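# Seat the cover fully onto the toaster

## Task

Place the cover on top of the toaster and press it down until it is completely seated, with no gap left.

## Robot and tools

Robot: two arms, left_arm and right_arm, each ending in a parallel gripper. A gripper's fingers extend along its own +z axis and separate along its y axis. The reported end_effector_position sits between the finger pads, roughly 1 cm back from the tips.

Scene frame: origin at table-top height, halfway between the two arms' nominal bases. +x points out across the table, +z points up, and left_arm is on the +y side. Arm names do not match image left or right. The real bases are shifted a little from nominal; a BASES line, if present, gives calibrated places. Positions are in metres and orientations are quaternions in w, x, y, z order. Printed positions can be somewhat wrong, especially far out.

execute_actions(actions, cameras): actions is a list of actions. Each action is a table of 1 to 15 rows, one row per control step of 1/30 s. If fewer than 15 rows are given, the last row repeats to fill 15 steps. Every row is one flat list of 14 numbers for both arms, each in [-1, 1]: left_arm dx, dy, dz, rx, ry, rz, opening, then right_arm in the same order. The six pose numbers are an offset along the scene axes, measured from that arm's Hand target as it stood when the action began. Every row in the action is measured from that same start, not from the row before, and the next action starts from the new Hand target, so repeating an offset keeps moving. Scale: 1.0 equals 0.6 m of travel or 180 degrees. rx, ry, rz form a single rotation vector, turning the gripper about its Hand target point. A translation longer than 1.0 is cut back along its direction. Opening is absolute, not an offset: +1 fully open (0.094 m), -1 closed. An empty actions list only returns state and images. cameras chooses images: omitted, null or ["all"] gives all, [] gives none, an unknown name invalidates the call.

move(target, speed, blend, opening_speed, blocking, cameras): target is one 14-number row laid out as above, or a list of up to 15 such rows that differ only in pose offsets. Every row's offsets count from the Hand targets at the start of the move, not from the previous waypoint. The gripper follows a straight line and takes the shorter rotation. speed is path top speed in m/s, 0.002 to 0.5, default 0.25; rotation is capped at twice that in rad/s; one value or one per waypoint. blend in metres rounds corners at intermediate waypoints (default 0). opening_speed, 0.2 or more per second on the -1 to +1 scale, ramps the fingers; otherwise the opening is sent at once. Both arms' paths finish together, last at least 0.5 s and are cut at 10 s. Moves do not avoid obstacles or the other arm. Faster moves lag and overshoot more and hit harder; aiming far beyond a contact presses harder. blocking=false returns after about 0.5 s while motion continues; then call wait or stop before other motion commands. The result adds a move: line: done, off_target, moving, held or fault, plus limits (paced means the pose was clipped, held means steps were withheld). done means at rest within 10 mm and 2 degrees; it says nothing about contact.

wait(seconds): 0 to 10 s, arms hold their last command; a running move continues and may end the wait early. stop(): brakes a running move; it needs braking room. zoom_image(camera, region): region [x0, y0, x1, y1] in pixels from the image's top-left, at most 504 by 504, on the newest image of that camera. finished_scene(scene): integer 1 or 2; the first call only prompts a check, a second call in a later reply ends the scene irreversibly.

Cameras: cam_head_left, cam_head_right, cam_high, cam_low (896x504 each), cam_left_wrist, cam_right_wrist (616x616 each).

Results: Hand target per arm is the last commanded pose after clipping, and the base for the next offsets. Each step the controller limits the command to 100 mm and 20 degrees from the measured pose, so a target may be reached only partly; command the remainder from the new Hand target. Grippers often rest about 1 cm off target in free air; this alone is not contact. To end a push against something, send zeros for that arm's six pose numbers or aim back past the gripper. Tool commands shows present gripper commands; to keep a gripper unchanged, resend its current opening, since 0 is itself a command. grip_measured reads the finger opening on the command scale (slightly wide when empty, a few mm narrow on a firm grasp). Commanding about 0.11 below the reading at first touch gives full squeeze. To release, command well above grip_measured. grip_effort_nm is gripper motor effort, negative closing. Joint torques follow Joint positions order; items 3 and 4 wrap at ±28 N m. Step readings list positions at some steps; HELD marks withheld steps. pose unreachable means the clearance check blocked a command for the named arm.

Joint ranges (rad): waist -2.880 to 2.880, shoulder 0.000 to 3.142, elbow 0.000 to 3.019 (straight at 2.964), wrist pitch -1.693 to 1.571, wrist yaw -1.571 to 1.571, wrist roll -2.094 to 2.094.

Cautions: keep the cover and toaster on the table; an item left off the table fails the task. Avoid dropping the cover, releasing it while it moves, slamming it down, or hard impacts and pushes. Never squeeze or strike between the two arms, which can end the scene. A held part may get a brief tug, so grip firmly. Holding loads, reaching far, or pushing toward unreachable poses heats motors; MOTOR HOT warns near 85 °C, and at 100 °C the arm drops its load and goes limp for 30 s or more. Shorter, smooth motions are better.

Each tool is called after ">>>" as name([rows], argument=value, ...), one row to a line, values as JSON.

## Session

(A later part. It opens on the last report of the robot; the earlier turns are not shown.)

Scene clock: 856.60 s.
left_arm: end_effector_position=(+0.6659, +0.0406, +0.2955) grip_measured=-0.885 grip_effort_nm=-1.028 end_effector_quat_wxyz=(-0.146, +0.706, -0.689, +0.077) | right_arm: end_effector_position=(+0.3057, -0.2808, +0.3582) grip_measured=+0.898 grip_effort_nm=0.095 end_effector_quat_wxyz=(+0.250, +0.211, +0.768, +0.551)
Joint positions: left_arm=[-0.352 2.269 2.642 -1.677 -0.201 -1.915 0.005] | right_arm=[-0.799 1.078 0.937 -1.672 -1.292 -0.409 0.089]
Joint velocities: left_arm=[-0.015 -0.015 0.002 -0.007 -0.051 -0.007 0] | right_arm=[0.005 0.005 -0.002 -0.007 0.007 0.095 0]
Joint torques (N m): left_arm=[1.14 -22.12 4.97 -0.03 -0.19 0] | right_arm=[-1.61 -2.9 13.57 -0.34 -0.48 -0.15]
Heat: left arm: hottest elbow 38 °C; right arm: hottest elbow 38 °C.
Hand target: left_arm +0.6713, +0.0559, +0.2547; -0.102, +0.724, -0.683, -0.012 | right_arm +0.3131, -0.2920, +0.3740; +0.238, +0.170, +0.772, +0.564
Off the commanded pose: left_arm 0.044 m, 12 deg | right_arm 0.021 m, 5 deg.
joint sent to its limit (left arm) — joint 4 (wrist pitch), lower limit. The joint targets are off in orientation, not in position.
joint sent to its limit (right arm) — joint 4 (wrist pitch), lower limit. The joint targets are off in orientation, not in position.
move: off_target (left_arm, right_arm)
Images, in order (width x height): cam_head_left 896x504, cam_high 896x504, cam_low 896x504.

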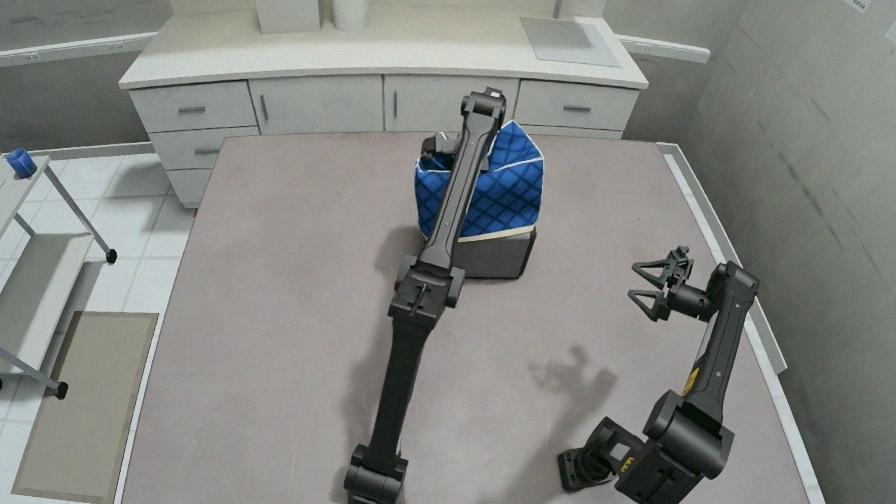

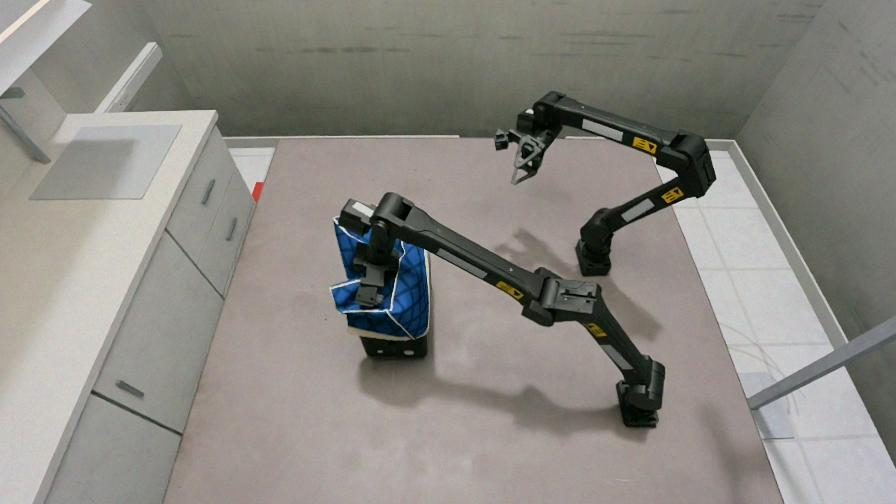

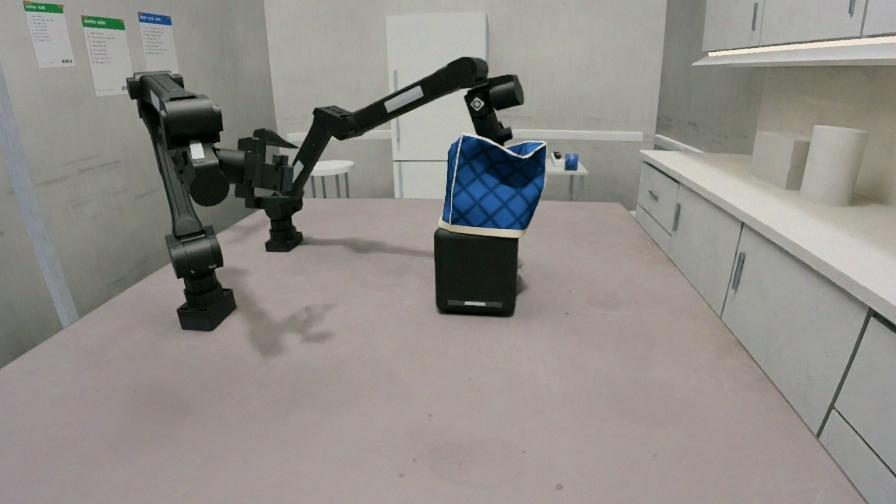

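>>> move([
  [0,-0.13,0.09,0,0,0,-1,0,0,0,0,0,0,0.9],
  [0,-0.13,-0.02,0,0,0,-1,0,0,0,0,0,0,0.9],
  [0,-0.08,0.03,0,0,0,-1,0,0,0,0,0,0,0.9],
], speed=0.08, cameras=["cam_low","cam_high","cam_head_right"])

Scene clock: 865.40 s.
left_arm: end_effector_position=(+0.6656, -0.0083, +0.2902) grip_measured=-0.885 grip_effort_nm=-1.023 end_effector_quat_wxyz=(-0.153, +0.702, -0.689, +0.094) | right_arm: end_effector_position=(+0.3057, -0.2808, +0.3582) grip_measured=+0.898 grip_effort_nm=0.090 end_effector_quat_wxyz=(+0.250, +0.211, +0.768, +0.551)
Joint positions: left_arm=[-0.416 2.328 2.73 -1.682 -0.218 -1.969 0.005] | right_arm=[-0.799 1.078 0.937 -1.672 -1.292 -0.409 0.089]
Joint velocities: left_arm=[-0.005 -0.005 -0.012 -0.007 -0.022 0.022 0] | right_arm=[0.015 -0.015 -0.027 0.007 -0.051 0.007 0]
Joint torques (N m): left_arm=[1.9 -24.88 5.71 0.1 0.19 0.08] | right_arm=[-1.67 -2.96 13.6 -0.36 -0.49 -0.14]
Heat: left arm: hottest elbow 37 °C; right arm: hottest elbow 38 °C.
Hand target: left_arm +0.6710, +0.0077, +0.2724; -0.102, +0.723, -0.683, -0.012 | right_arm +0.3131, -0.2920, +0.3740; +0.238, +0.170, +0.772, +0.564
Off the commanded pose: left_arm 0.024 m, 14 deg | right_arm 0.021 m, 5 deg.
joint sent to its limit (left arm) — joint 4 (wrist pitch), lower limit. The joint targets are off in orientation, not in position.
joint sent to its limit (right arm) — joint 4 (wrist pitch), lower limit. The joint targets are off in orientation, not in position.
move: off_target (left_arm, right_arm)
Images, in order (width x height): cam_head_right 896x504, cam_high 896x504, cam_low 896x504.

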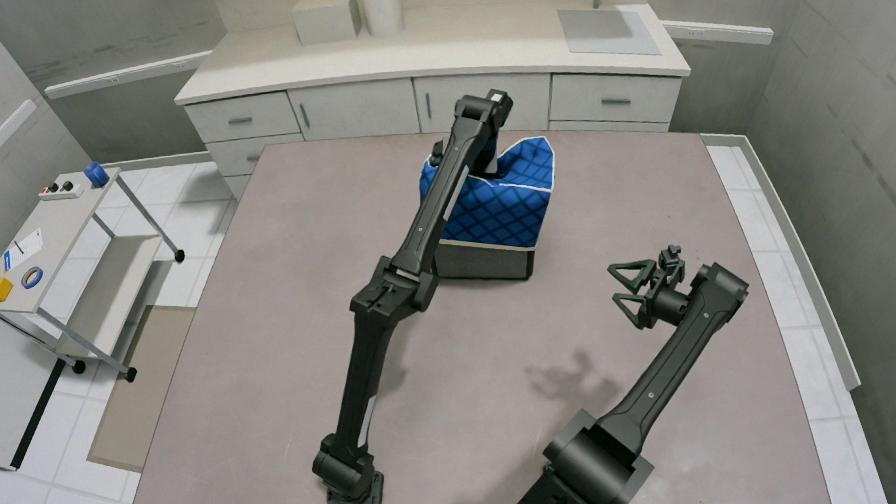

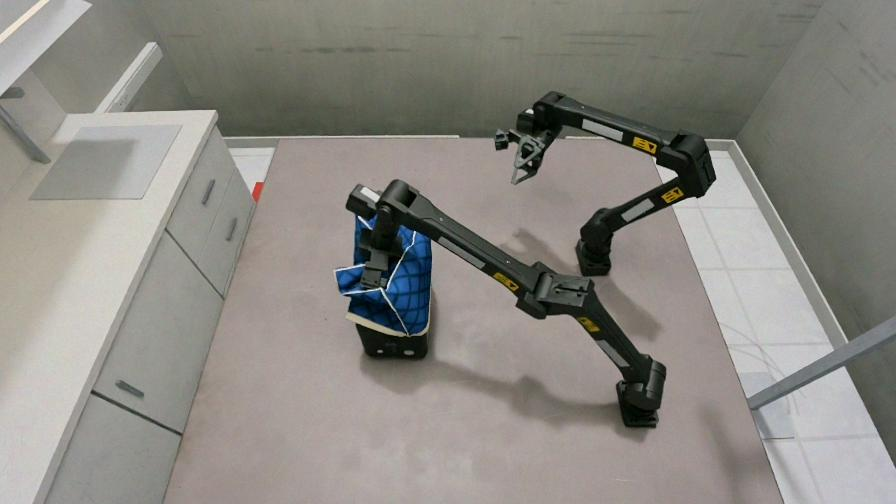

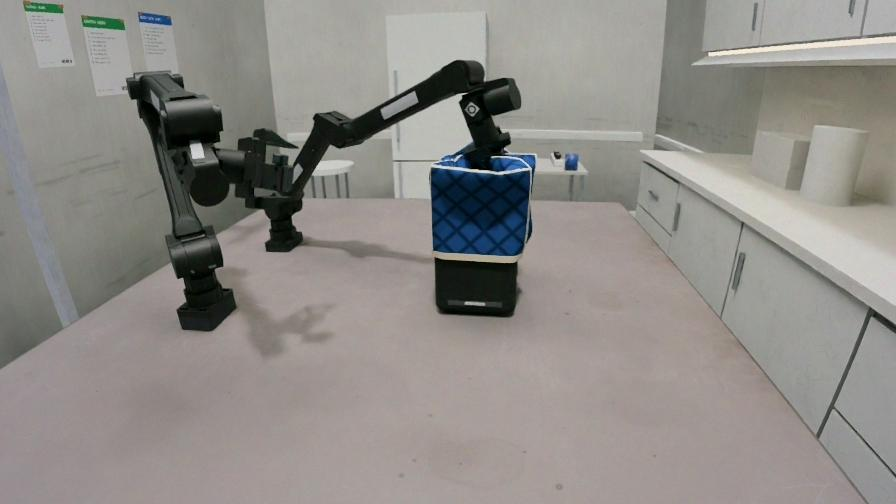

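>>> move([
  [0,0,0,0,0,0,-1,0.15,-0.02,0.12,-0.389,0.164,0.117,0.3],
  [0,0,0,0,0,0,-1,0.44,0.19,0.1,-0.389,0.164,0.117,0.3],
], speed=0.25, cameras=["cam_low","cam_high","cam_head_right","cam_right_wrist"])

Scene clock: 880.63 s.
left_arm: end_effector_position=(+0.6650, -0.0081, +0.2900) grip_measured=-0.885 grip_effort_nm=-1.023 end_effector_quat_wxyz=(-0.153, +0.702, -0.690, +0.093) | right_arm: end_effector_position=(+0.5670, -0.1832, +0.4267) grip_measured=+0.302 grip_effort_nm=-0.105 end_effector_quat_wxyz=(+0.127, -0.004, +0.992, +0.016)
Joint positions: left_arm=[-0.416 2.326 2.726 -1.682 -0.217 -1.968 0.005] | right_arm=[0.037 1.702 2.061 -1.674 -0.014 0.068 0.061]
Joint velocities: left_arm=[0.005 -0.005 0.002 0.027 0.051 -0.066 0] | right_arm=[-0.015 0.034 -0.002 -0.017 -0.037 -0.007 -0.001]
Joint torques (N m): left_arm=[1.49 -24.53 6.02 0.01 0.17 0.07] | right_arm=[-0.67 -11.05 14.12 0.43 -0.12 0.29]
Heat: left arm: hottest elbow 36 °C; right arm: hottest elbow 39 °C.
Hand target: left_arm +0.6710, +0.0077, +0.2723; -0.102, +0.723, -0.683, -0.012 | right_arm +0.5789, -0.1794, +0.4374; +0.007, +0.002, +1.000, +0.011
Off the commanded pose: left_arm 0.024 m, 14 deg | right_arm 0.013 m, 15 deg.
joint sent to its limit (left arm) — joint 4 (wrist pitch), lower limit. The joint targets are off in orientation, not in position.
joint sent to its limit (right arm) — joint 4 (wrist pitch), lower limit. The joint targets are off in orientation, not in position.
move: off_target (left_arm, right_arm)
Images, in order (width x height): cam_head_right 896x504, cam_high 896x504, cam_low 896x504, cam_right_wrist 616x616.

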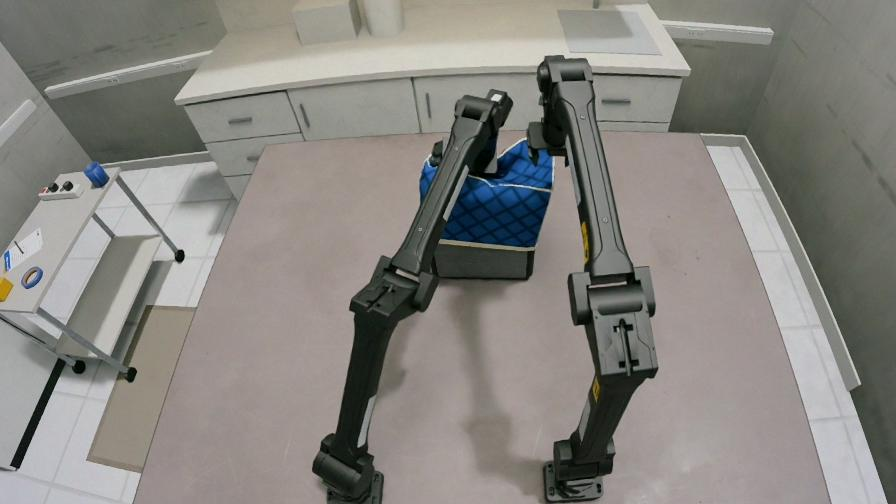

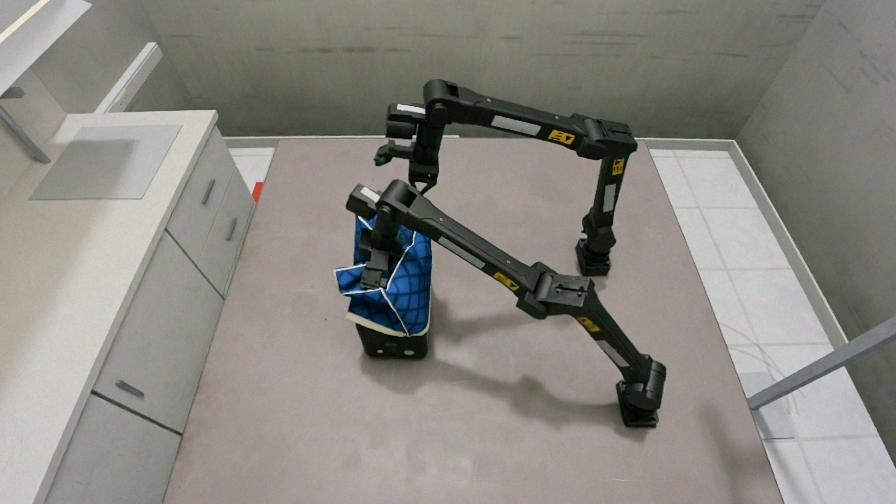

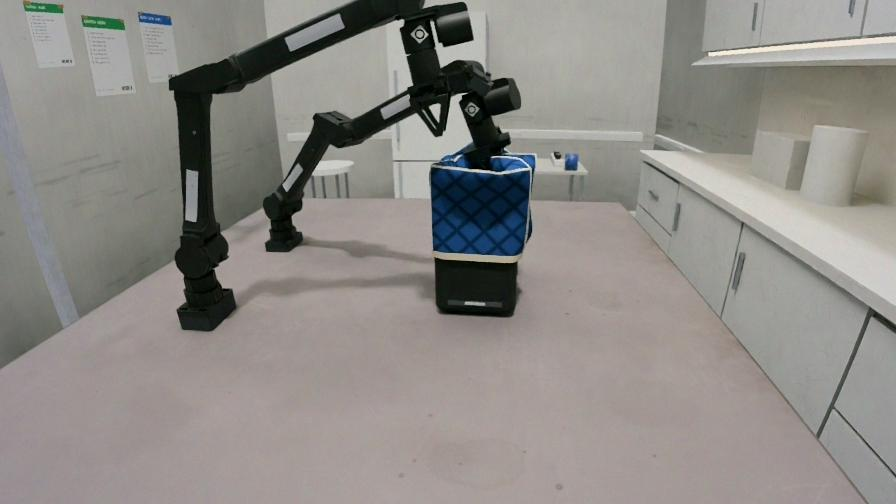

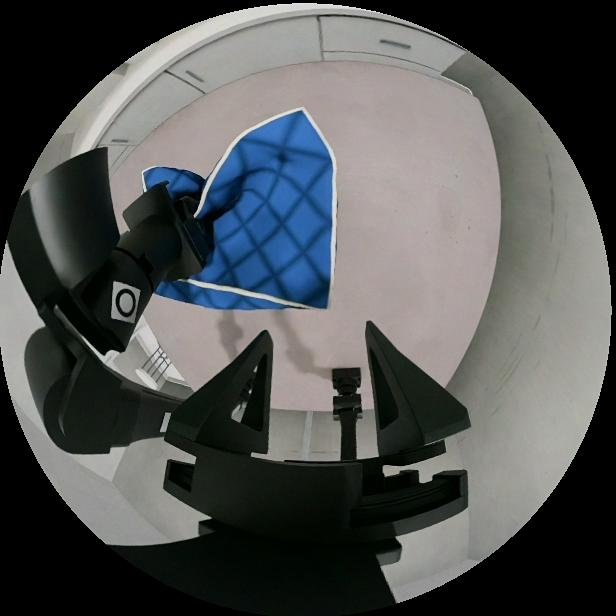

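>>> move([
  [0,0,0,0,0,0,-1,0.05,0,-0.18,0,0,0,0.7],
], speed=0.15, cameras=["cam_low","cam_right_wrist"])

Scene clock: 888.40 s.
left_arm: end_effector_position=(+0.6650, -0.0081, +0.2900) grip_measured=-0.885 grip_effort_nm=-1.023 end_effector_quat_wxyz=(-0.153, +0.702, -0.690, +0.093) | right_arm: end_effector_position=(+0.6016, -0.1805, +0.3388) grip_measured=+0.698 grip_effort_nm=0.090 end_effector_quat_wxyz=(+0.048, -0.002, +0.999, +0.011)
Joint positions: left_arm=[-0.416 2.326 2.726 -1.682 -0.217 -1.968 0.005] | right_arm=[0.037 1.86 2.061 -1.674 -0.015 0.069 0.08]
Joint velocities: left_arm=[0.005 0.015 -0.002 0.012 0.051 -0.022 0.001] | right_arm=[-0.005 -0.005 0.017 -0.002 0.022 -0.007 0]
Joint torques (N m): left_arm=[1.85 -24.59 5.94 -0.01 0.16 0.06] | right_arm=[-1.03 -12.81 10.07 0.17 -0.12 0.22]
Heat: left arm: hottest shoulder 36 °C; right arm: hottest elbow 40 °C.
Hand target: left_arm +0.6711, +0.0077, +0.2723; -0.102, +0.723, -0.683, -0.012 | right_arm +0.6074, -0.1793, +0.3279; +0.007, +0.002, +1.000, +0.010
Off the commanded pose: left_arm 0.024 m, 14 deg | right_arm 0.012 m, 5 deg.
joint sent to its limit (left arm) — joint 4 (wrist pitch), lower limit. The joint targets are off in orientation, not in position.
joint sent to its limit (right arm) — joint 4 (wrist pitch), lower limit. The joint targets are off in orientation, not in position.
move: off_target (left_arm, right_arm)
Images, in order (width x height): cam_low 896x504, cam_right_wrist 616x616.

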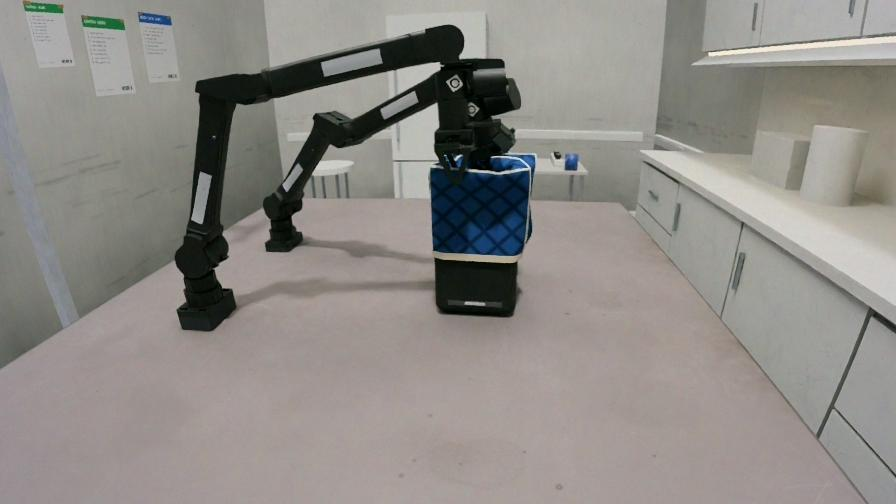

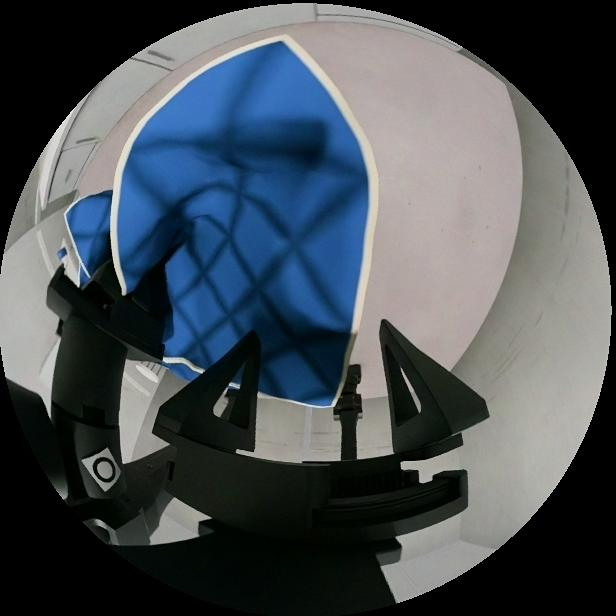

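>>> move([
  [0,0,0,0,0,0,-1,0.02,-0.025,-0.1,0,0,0,0.7],
], speed=0.15, cameras=["cam_low","cam_right_wrist"])

Scene clock: 891.83 s.
left_arm: end_effector_position=(+0.6647, -0.0084, +0.2891) grip_measured=-0.885 grip_effort_nm=-1.028 end_effector_quat_wxyz=(-0.152, +0.702, -0.690, +0.093) | right_arm: end_effector_position=(+0.6115, -0.1819, +0.3043) grip_measured=+0.698 grip_effort_nm=0.081 end_effector_quat_wxyz=(+0.037, +0.000, +0.999, +0.014)
Joint positions: left_arm=[-0.416 2.326 2.724 -1.682 -0.215 -1.968 0.005] | right_arm=[0.031 1.891 2.015 -1.619 -0.024 0.068 0.08]
Joint velocities: left_arm=[0.005 0.005 -0.012 0.002 -0.022 -0.037 0] | right_arm=[-0.015 -0.015 0.007 -0.012 -0.022 -0.037 -0.001]
Joint torques (N m): left_arm=[1.9 -24.88 6.17 0.12 0.08 0.07] | right_arm=[-2.61 -12.04 7.76 0.53 0.18 -0.06]
Heat: left arm: hottest shoulder 36 °C; right arm: hottest elbow 40 °C.
Hand target: left_arm +0.6710, +0.0077, +0.2723; -0.102, +0.723, -0.683, -0.012 | right_arm +0.6185, -0.1943, +0.2674; +0.007, +0.002, +1.000, +0.010
Off the commanded pose: left_arm 0.024 m, 14 deg | right_arm 0.039 m, 3 deg.
joint sent to its limit (left arm) — joint 4 (wrist pitch), lower limit. The joint targets are off in orientation, not in position.
move: off_target (left_arm, right_arm)
Images, in order (width x height): cam_low 896x504, cam_right_wrist 616x616.

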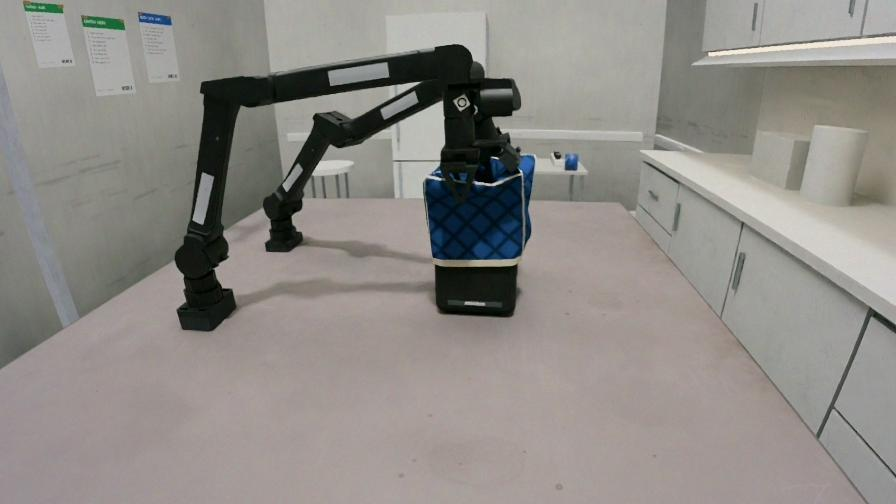

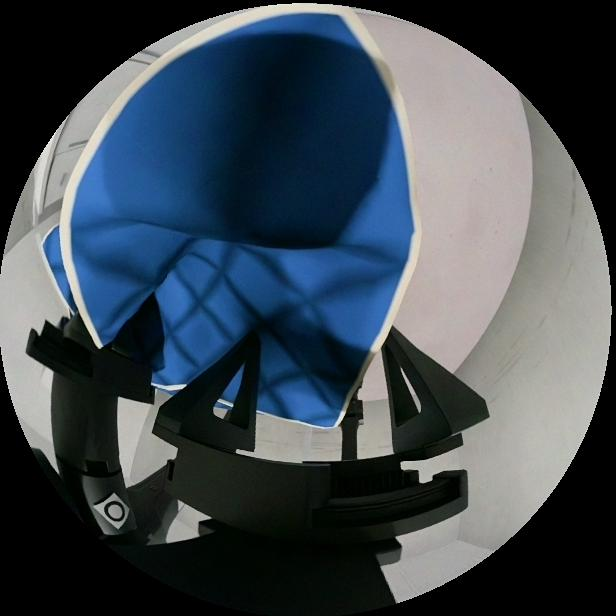

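>>> move([
  [0,0,0,0,0,0,-1,0,-0.02,0.12,0,0,0,0.8],
  [0,0,0,0,0,0,-1,0,-0.035,0.1,0,0,0,0.8],
  [0,0,0,0,0,0,-1,0,-0.035,-0.03,0,0,0,0.8],
], speed=0.15, cameras=["cam_low","cam_right_wrist"])

Scene clock: 896.57 s.
left_arm: end_effector_position=(+0.6643, -0.0089, +0.2880) grip_measured=-0.885 grip_effort_nm=-1.023 end_effector_quat_wxyz=(-0.150, +0.702, -0.690, +0.092) | right_arm: end_effector_position=(+0.6175, -0.2065, +0.2861) grip_measured=+0.798 grip_effort_nm=0.081 end_effector_quat_wxyz=(+0.039, +0.003, +0.999, +0.014)
Joint positions: left_arm=[-0.416 2.326 2.722 -1.682 -0.212 -1.968 0.005] | right_arm=[-0.011 1.897 1.977 -1.572 -0.026 0.034 0.084]
Joint velocities: left_arm=[-0.005 0.005 -0.002 0.002 -0.037 -0.051 -0.001] | right_arm=[-0.005 -0.005 -0.002 0.002 0.051 -0.007 0]
Joint torques (N m): left_arm=[1.96 -24.64 6.27 0.08 -0.03 0.08] | right_arm=[-1.96 -12.63 6.58 0.55 0.28 -0.07]
Heat: left arm: hottest shoulder 37 °C; right arm: hottest elbow 40 °C.
Hand target: left_arm +0.6711, +0.0077, +0.2721; -0.102, +0.723, -0.683, -0.013 | right_arm +0.6183, -0.2153, +0.2493; +0.007, +0.002, +1.000, +0.009
Off the commanded pose: left_arm 0.024 m, 13 deg | right_arm 0.038 m, 4 deg.
joint sent to its limit (left arm) — joint 4 (wrist pitch), lower limit. The joint targets are off in orientation, not in position.
move: off_target (left_arm, right_arm)
Images, in order (width x height): cam_low 896x504, cam_right_wrist 616x616.

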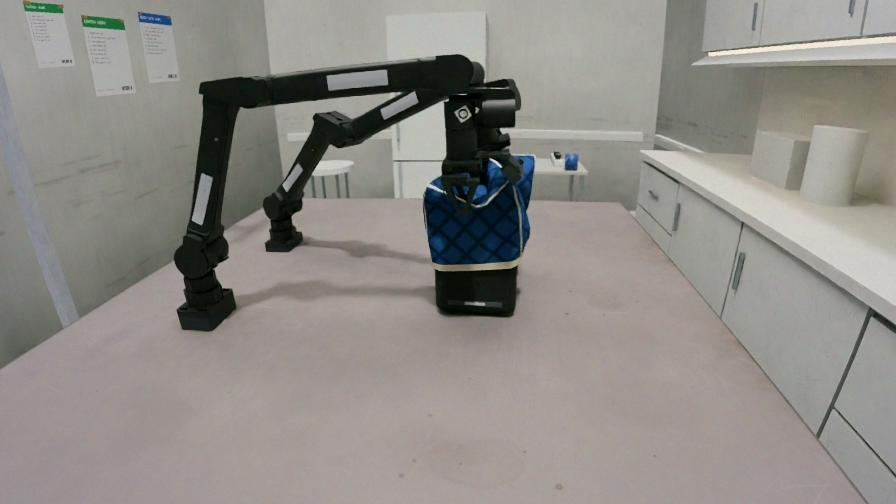

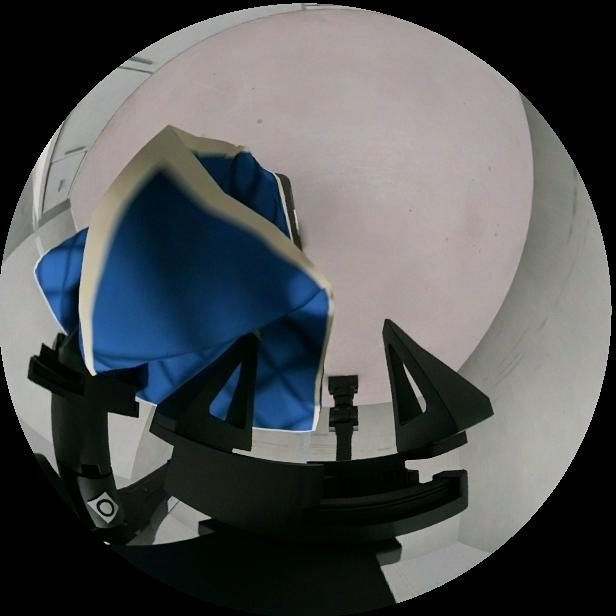

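Straddled. Close.

>>> move([
  [0,0,0,0,0,0,-1,0,0,-0.03,0,0,0,-1],
], opening_speed=1.5, cameras=["cam_low","cam_right_wrist"])

Scene clock: 901.27 s.
left_arm: end_effector_position=(+0.6643, -0.0086, +0.2886) grip_measured=-0.885 grip_effort_nm=-1.023 end_effector_quat_wxyz=(-0.150, +0.702, -0.690, +0.092) | right_arm: end_effector_position=(+0.6157, -0.2066, +0.2638) grip_measured=-0.996 grip_effort_nm=-0.173 end_effector_quat_wxyz=(+0.033, +0.002, +0.999, +0.013)
Joint positions: left_arm=[-0.416 2.325 2.722 -1.682 -0.213 -1.968 0.005] | right_arm=[-0.011 1.897 1.919 -1.526 -0.025 0.032 0]
Joint velocities: left_arm=[-0.005 0.005 0.002 0.012 0.022 0.007 0] | right_arm=[-0.005 -0.015 -0.002 -0.007 0.051 -0.022 0]
Joint torques (N m): left_arm=[2.32 -24.7 6.12 0.08 0 0.06] | right_arm=[-2.08 -12.51 7.58 0.62 0.24 -0.03]
Heat: left arm: hottest shoulder 37 °C; right arm: hottest elbow 39 °C.
Hand target: left_arm +0.6710, +0.0076, +0.2722; -0.102, +0.723, -0.683, -0.012 | right_arm +0.6181, -0.2152, +0.2314; +0.007, +0.002, +1.000, +0.009
Off the commanded pose: left_arm 0.024 m, 14 deg | right_arm 0.034 m, 3 deg.
joint sent to its limit (left arm) — joint 4 (wrist pitch), lower limit. The joint targets are off in orientation, not in position.
move: off_target (left_arm, right_arm)
Images, in order (width x height): cam_low 896x504, cam_right_wrist 616x616.

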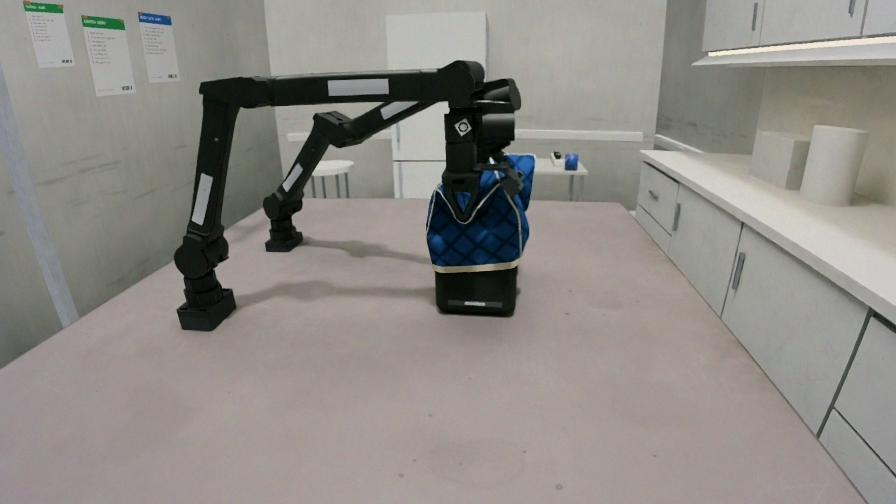

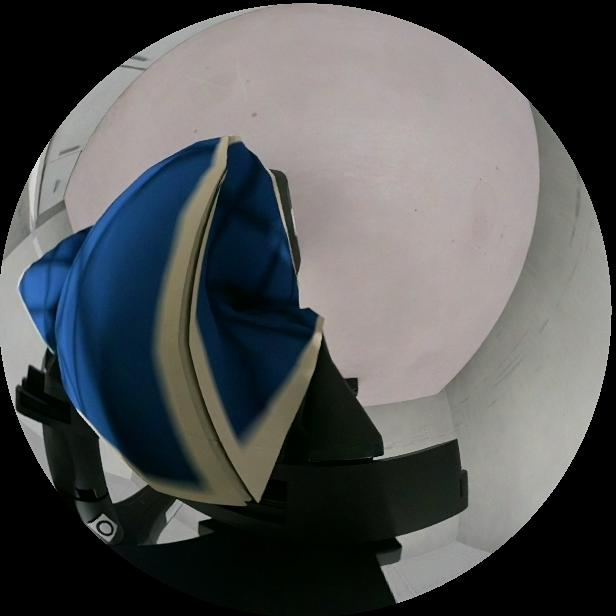

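>>> move([
  [0,0.05,0.06,0,0,0,-1,0,0,-0.04,0,0,0,-1],
  [0,0.11,0.05,0,0,0,-1,0,0,-0.04,0,0,0,-1],
  [0,0.11,-0.08,0,0,0,-1,0,0,-0.04,0,0,0,-1],
], speed=0.08, cameras=["cam_low","cam_high","cam_head_left"])

Scene clock: 908.03 s.
left_arm: end_effector_position=(+0.6541, +0.0233, +0.2843) grip_measured=-0.885 grip_effort_nm=-1.023 end_effector_quat_wxyz=(-0.130, +0.694, -0.705, +0.069) | right_arm: end_effector_position=(+0.6166, -0.2136, +0.2350) grip_measured=-0.997 grip_effort_nm=-0.188 end_effector_quat_wxyz=(+0.029, +0.008, +0.999, +0.010)
Joint positions: left_arm=[-0.374 2.256 2.595 -1.674 -0.179 -1.902 0.005] | right_arm=[-0.021 1.907 1.858 -1.463 -0.019 0.032 0]
Joint velocities: left_arm=[0.005 -0.005 -0.002 0.002 -0.095 -0.037 0] | right_arm=[-0.005 -0.024 -0.007 0.007 -0.037 -0.022 -0.001]
Joint torques (N m): left_arm=[5.13 -21.07 4.31 -0.34 -0.73 -0.08] | right_arm=[-0.97 -13.1 7.99 0.53 0.04 -0.04]
Heat: left arm: hottest shoulder 37 °C; right arm: hottest elbow 38 °C.
Hand target: left_arm +0.6715, +0.0745, +0.2252; -0.102, +0.724, -0.682, -0.012 | right_arm +0.6178, -0.2153, +0.2074; +0.007, +0.002, +1.000, +0.009
Off the commanded pose: left_arm 0.080 m, 11 deg | right_arm 0.028 m, 3 deg.
joint sent to its limit (left arm) — joint 4 (wrist pitch), lower limit. The joint targets are off in position and orientation.
move: off_target (left_arm, right_arm)
Images, in order (width x height): cam_head_left 896x504, cam_high 896x504, cam_low 896x504.

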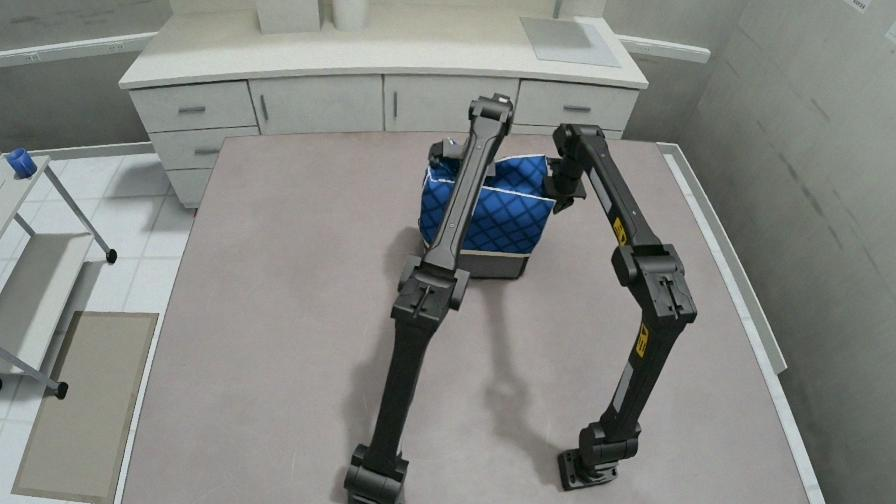

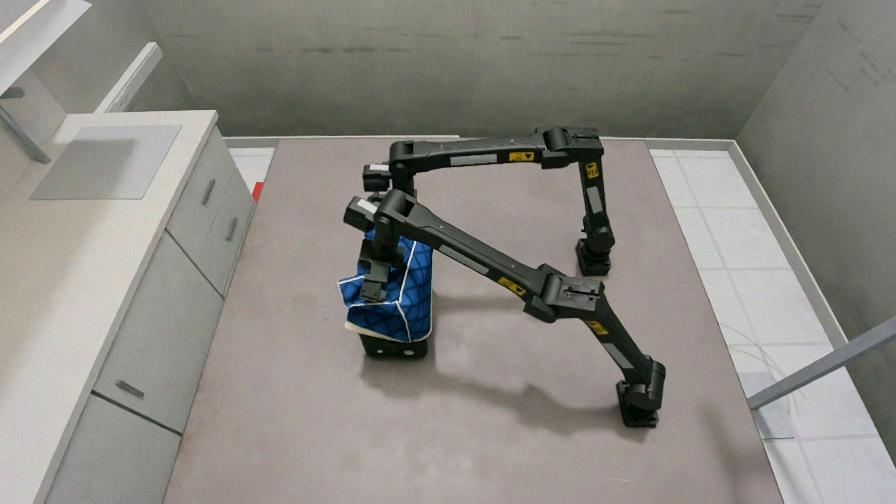

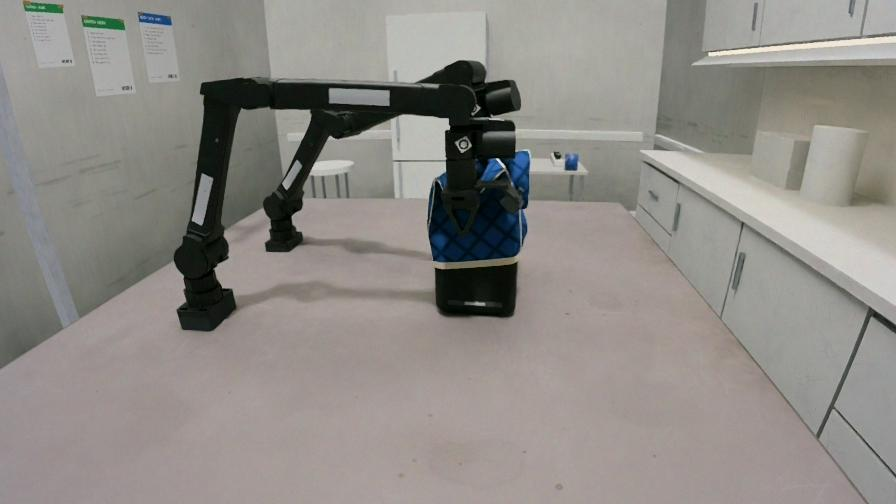

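>>> move([
  [0.03,0.08,0.03,0,0,0,-1,0,0.03,-0.08,0,0,0,-1],
  [0.03,0.06,-0.1,0,0,0,-1,0,0.03,-0.08,0,0,0,-1],
], speed=0.08, cameras=["cam_low","cam_high","cam_head_left","cam_left_wrist"])

Scene clock: 913.80 s.
left_arm: end_effector_position=(+0.6657, +0.0586, +0.2883) grip_measured=-0.885 grip_effort_nm=-1.023 end_effector_quat_wxyz=(-0.126, +0.703, -0.696, +0.073) | right_arm: end_effector_position=(+0.6166, -0.2036, +0.1791) grip_measured=-0.997 grip_effort_nm=-0.183 end_effector_quat_wxyz=(+0.021, -0.001, +1.000, +0.010)
Joint positions: left_arm=[-0.318 2.252 2.598 -1.671 -0.158 -1.875 0.005] | right_arm=[-0.004 1.936 1.756 -1.347 -0.018 0.032 0]
Joint velocities: left_arm=[0.015 0.005 -0.017 -0.002 0.066 0.066 0] | right_arm=[-0.015 -0.005 -0.017 -0.002 0.037 0.066 0.001]
Joint torques (N m): left_arm=[3.55 -16.38 4.51 -0.34 -1.41 -0.01] | right_arm=[-0.15 -13.68 8.4 0.51 0.02 0.3]
Heat: left arm: hottest shoulder 37 °C; right arm: hottest elbow 38 °C.
Hand target: left_arm +0.6836, +0.0974, +0.1979; -0.103, +0.724, -0.682, -0.012 | right_arm +0.6170, -0.1969, +0.1594; +0.007, +0.002, +1.000, +0.010
Off the commanded pose: left_arm 0.136 m, 11 deg; position clipped | right_arm 0.021 m, 2 deg.
joint sent to its limit (left arm) — joint 4 (wrist pitch), lower limit. The joint targets are off in position, not in orientation.
move: off_target (left_arm, right_arm); limits=paced
Images, in order (width x height): cam_head_left 896x504, cam_high 896x504, cam_low 896x504, cam_left_wrist 616x616.

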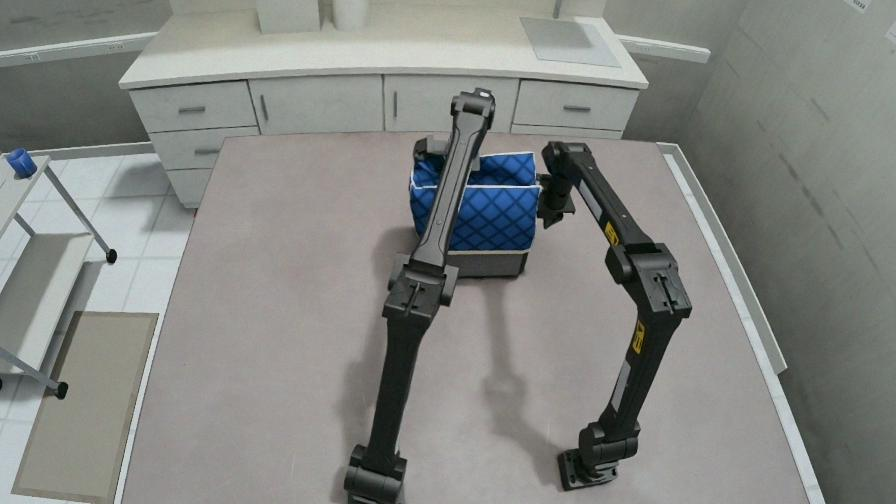

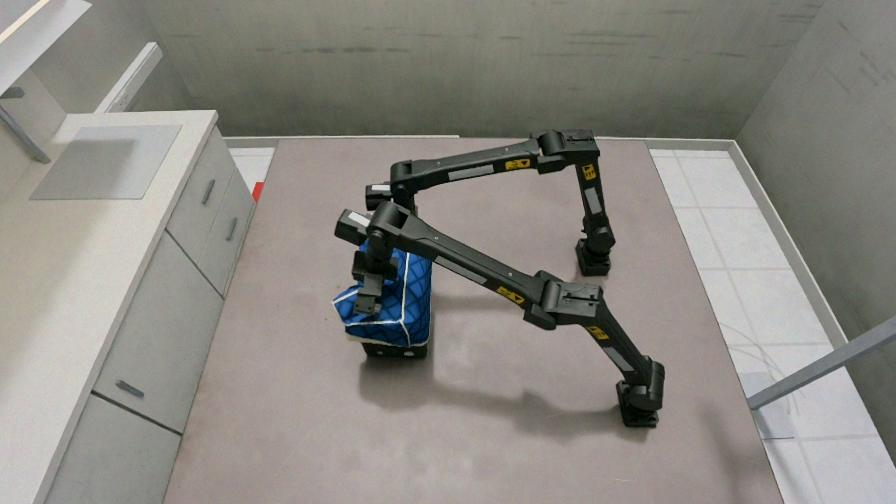

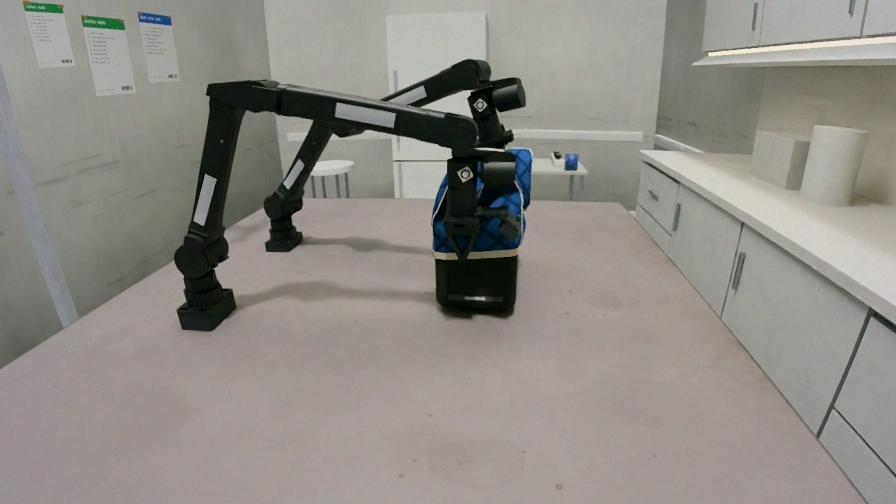

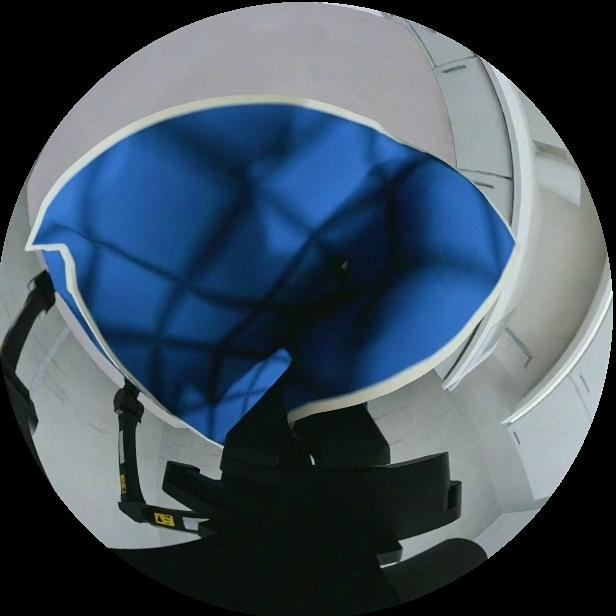

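>>> zoom_image(camera="cam_high", region=[300, 220, 460, 380])

>>> zoom_image(camera="cam_head_left", region=[390, 130, 590, 290])

Scaled by 3.150.

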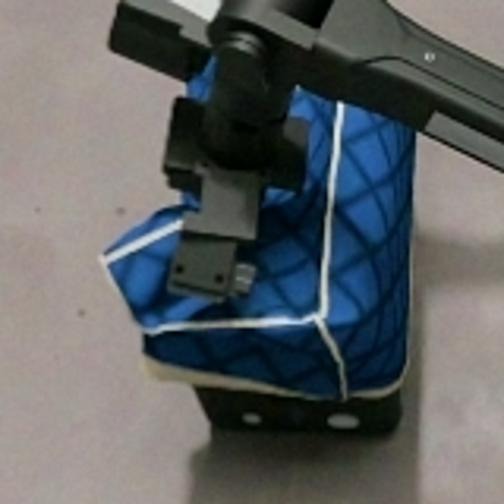

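Scaled by 2.520.

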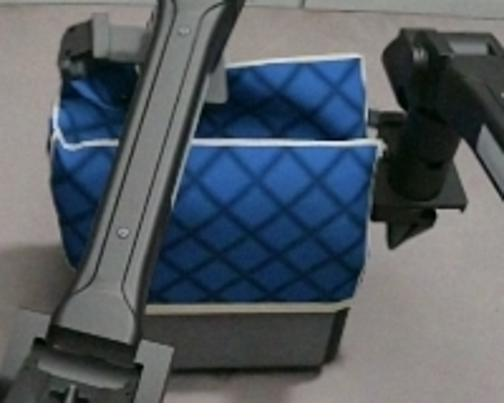

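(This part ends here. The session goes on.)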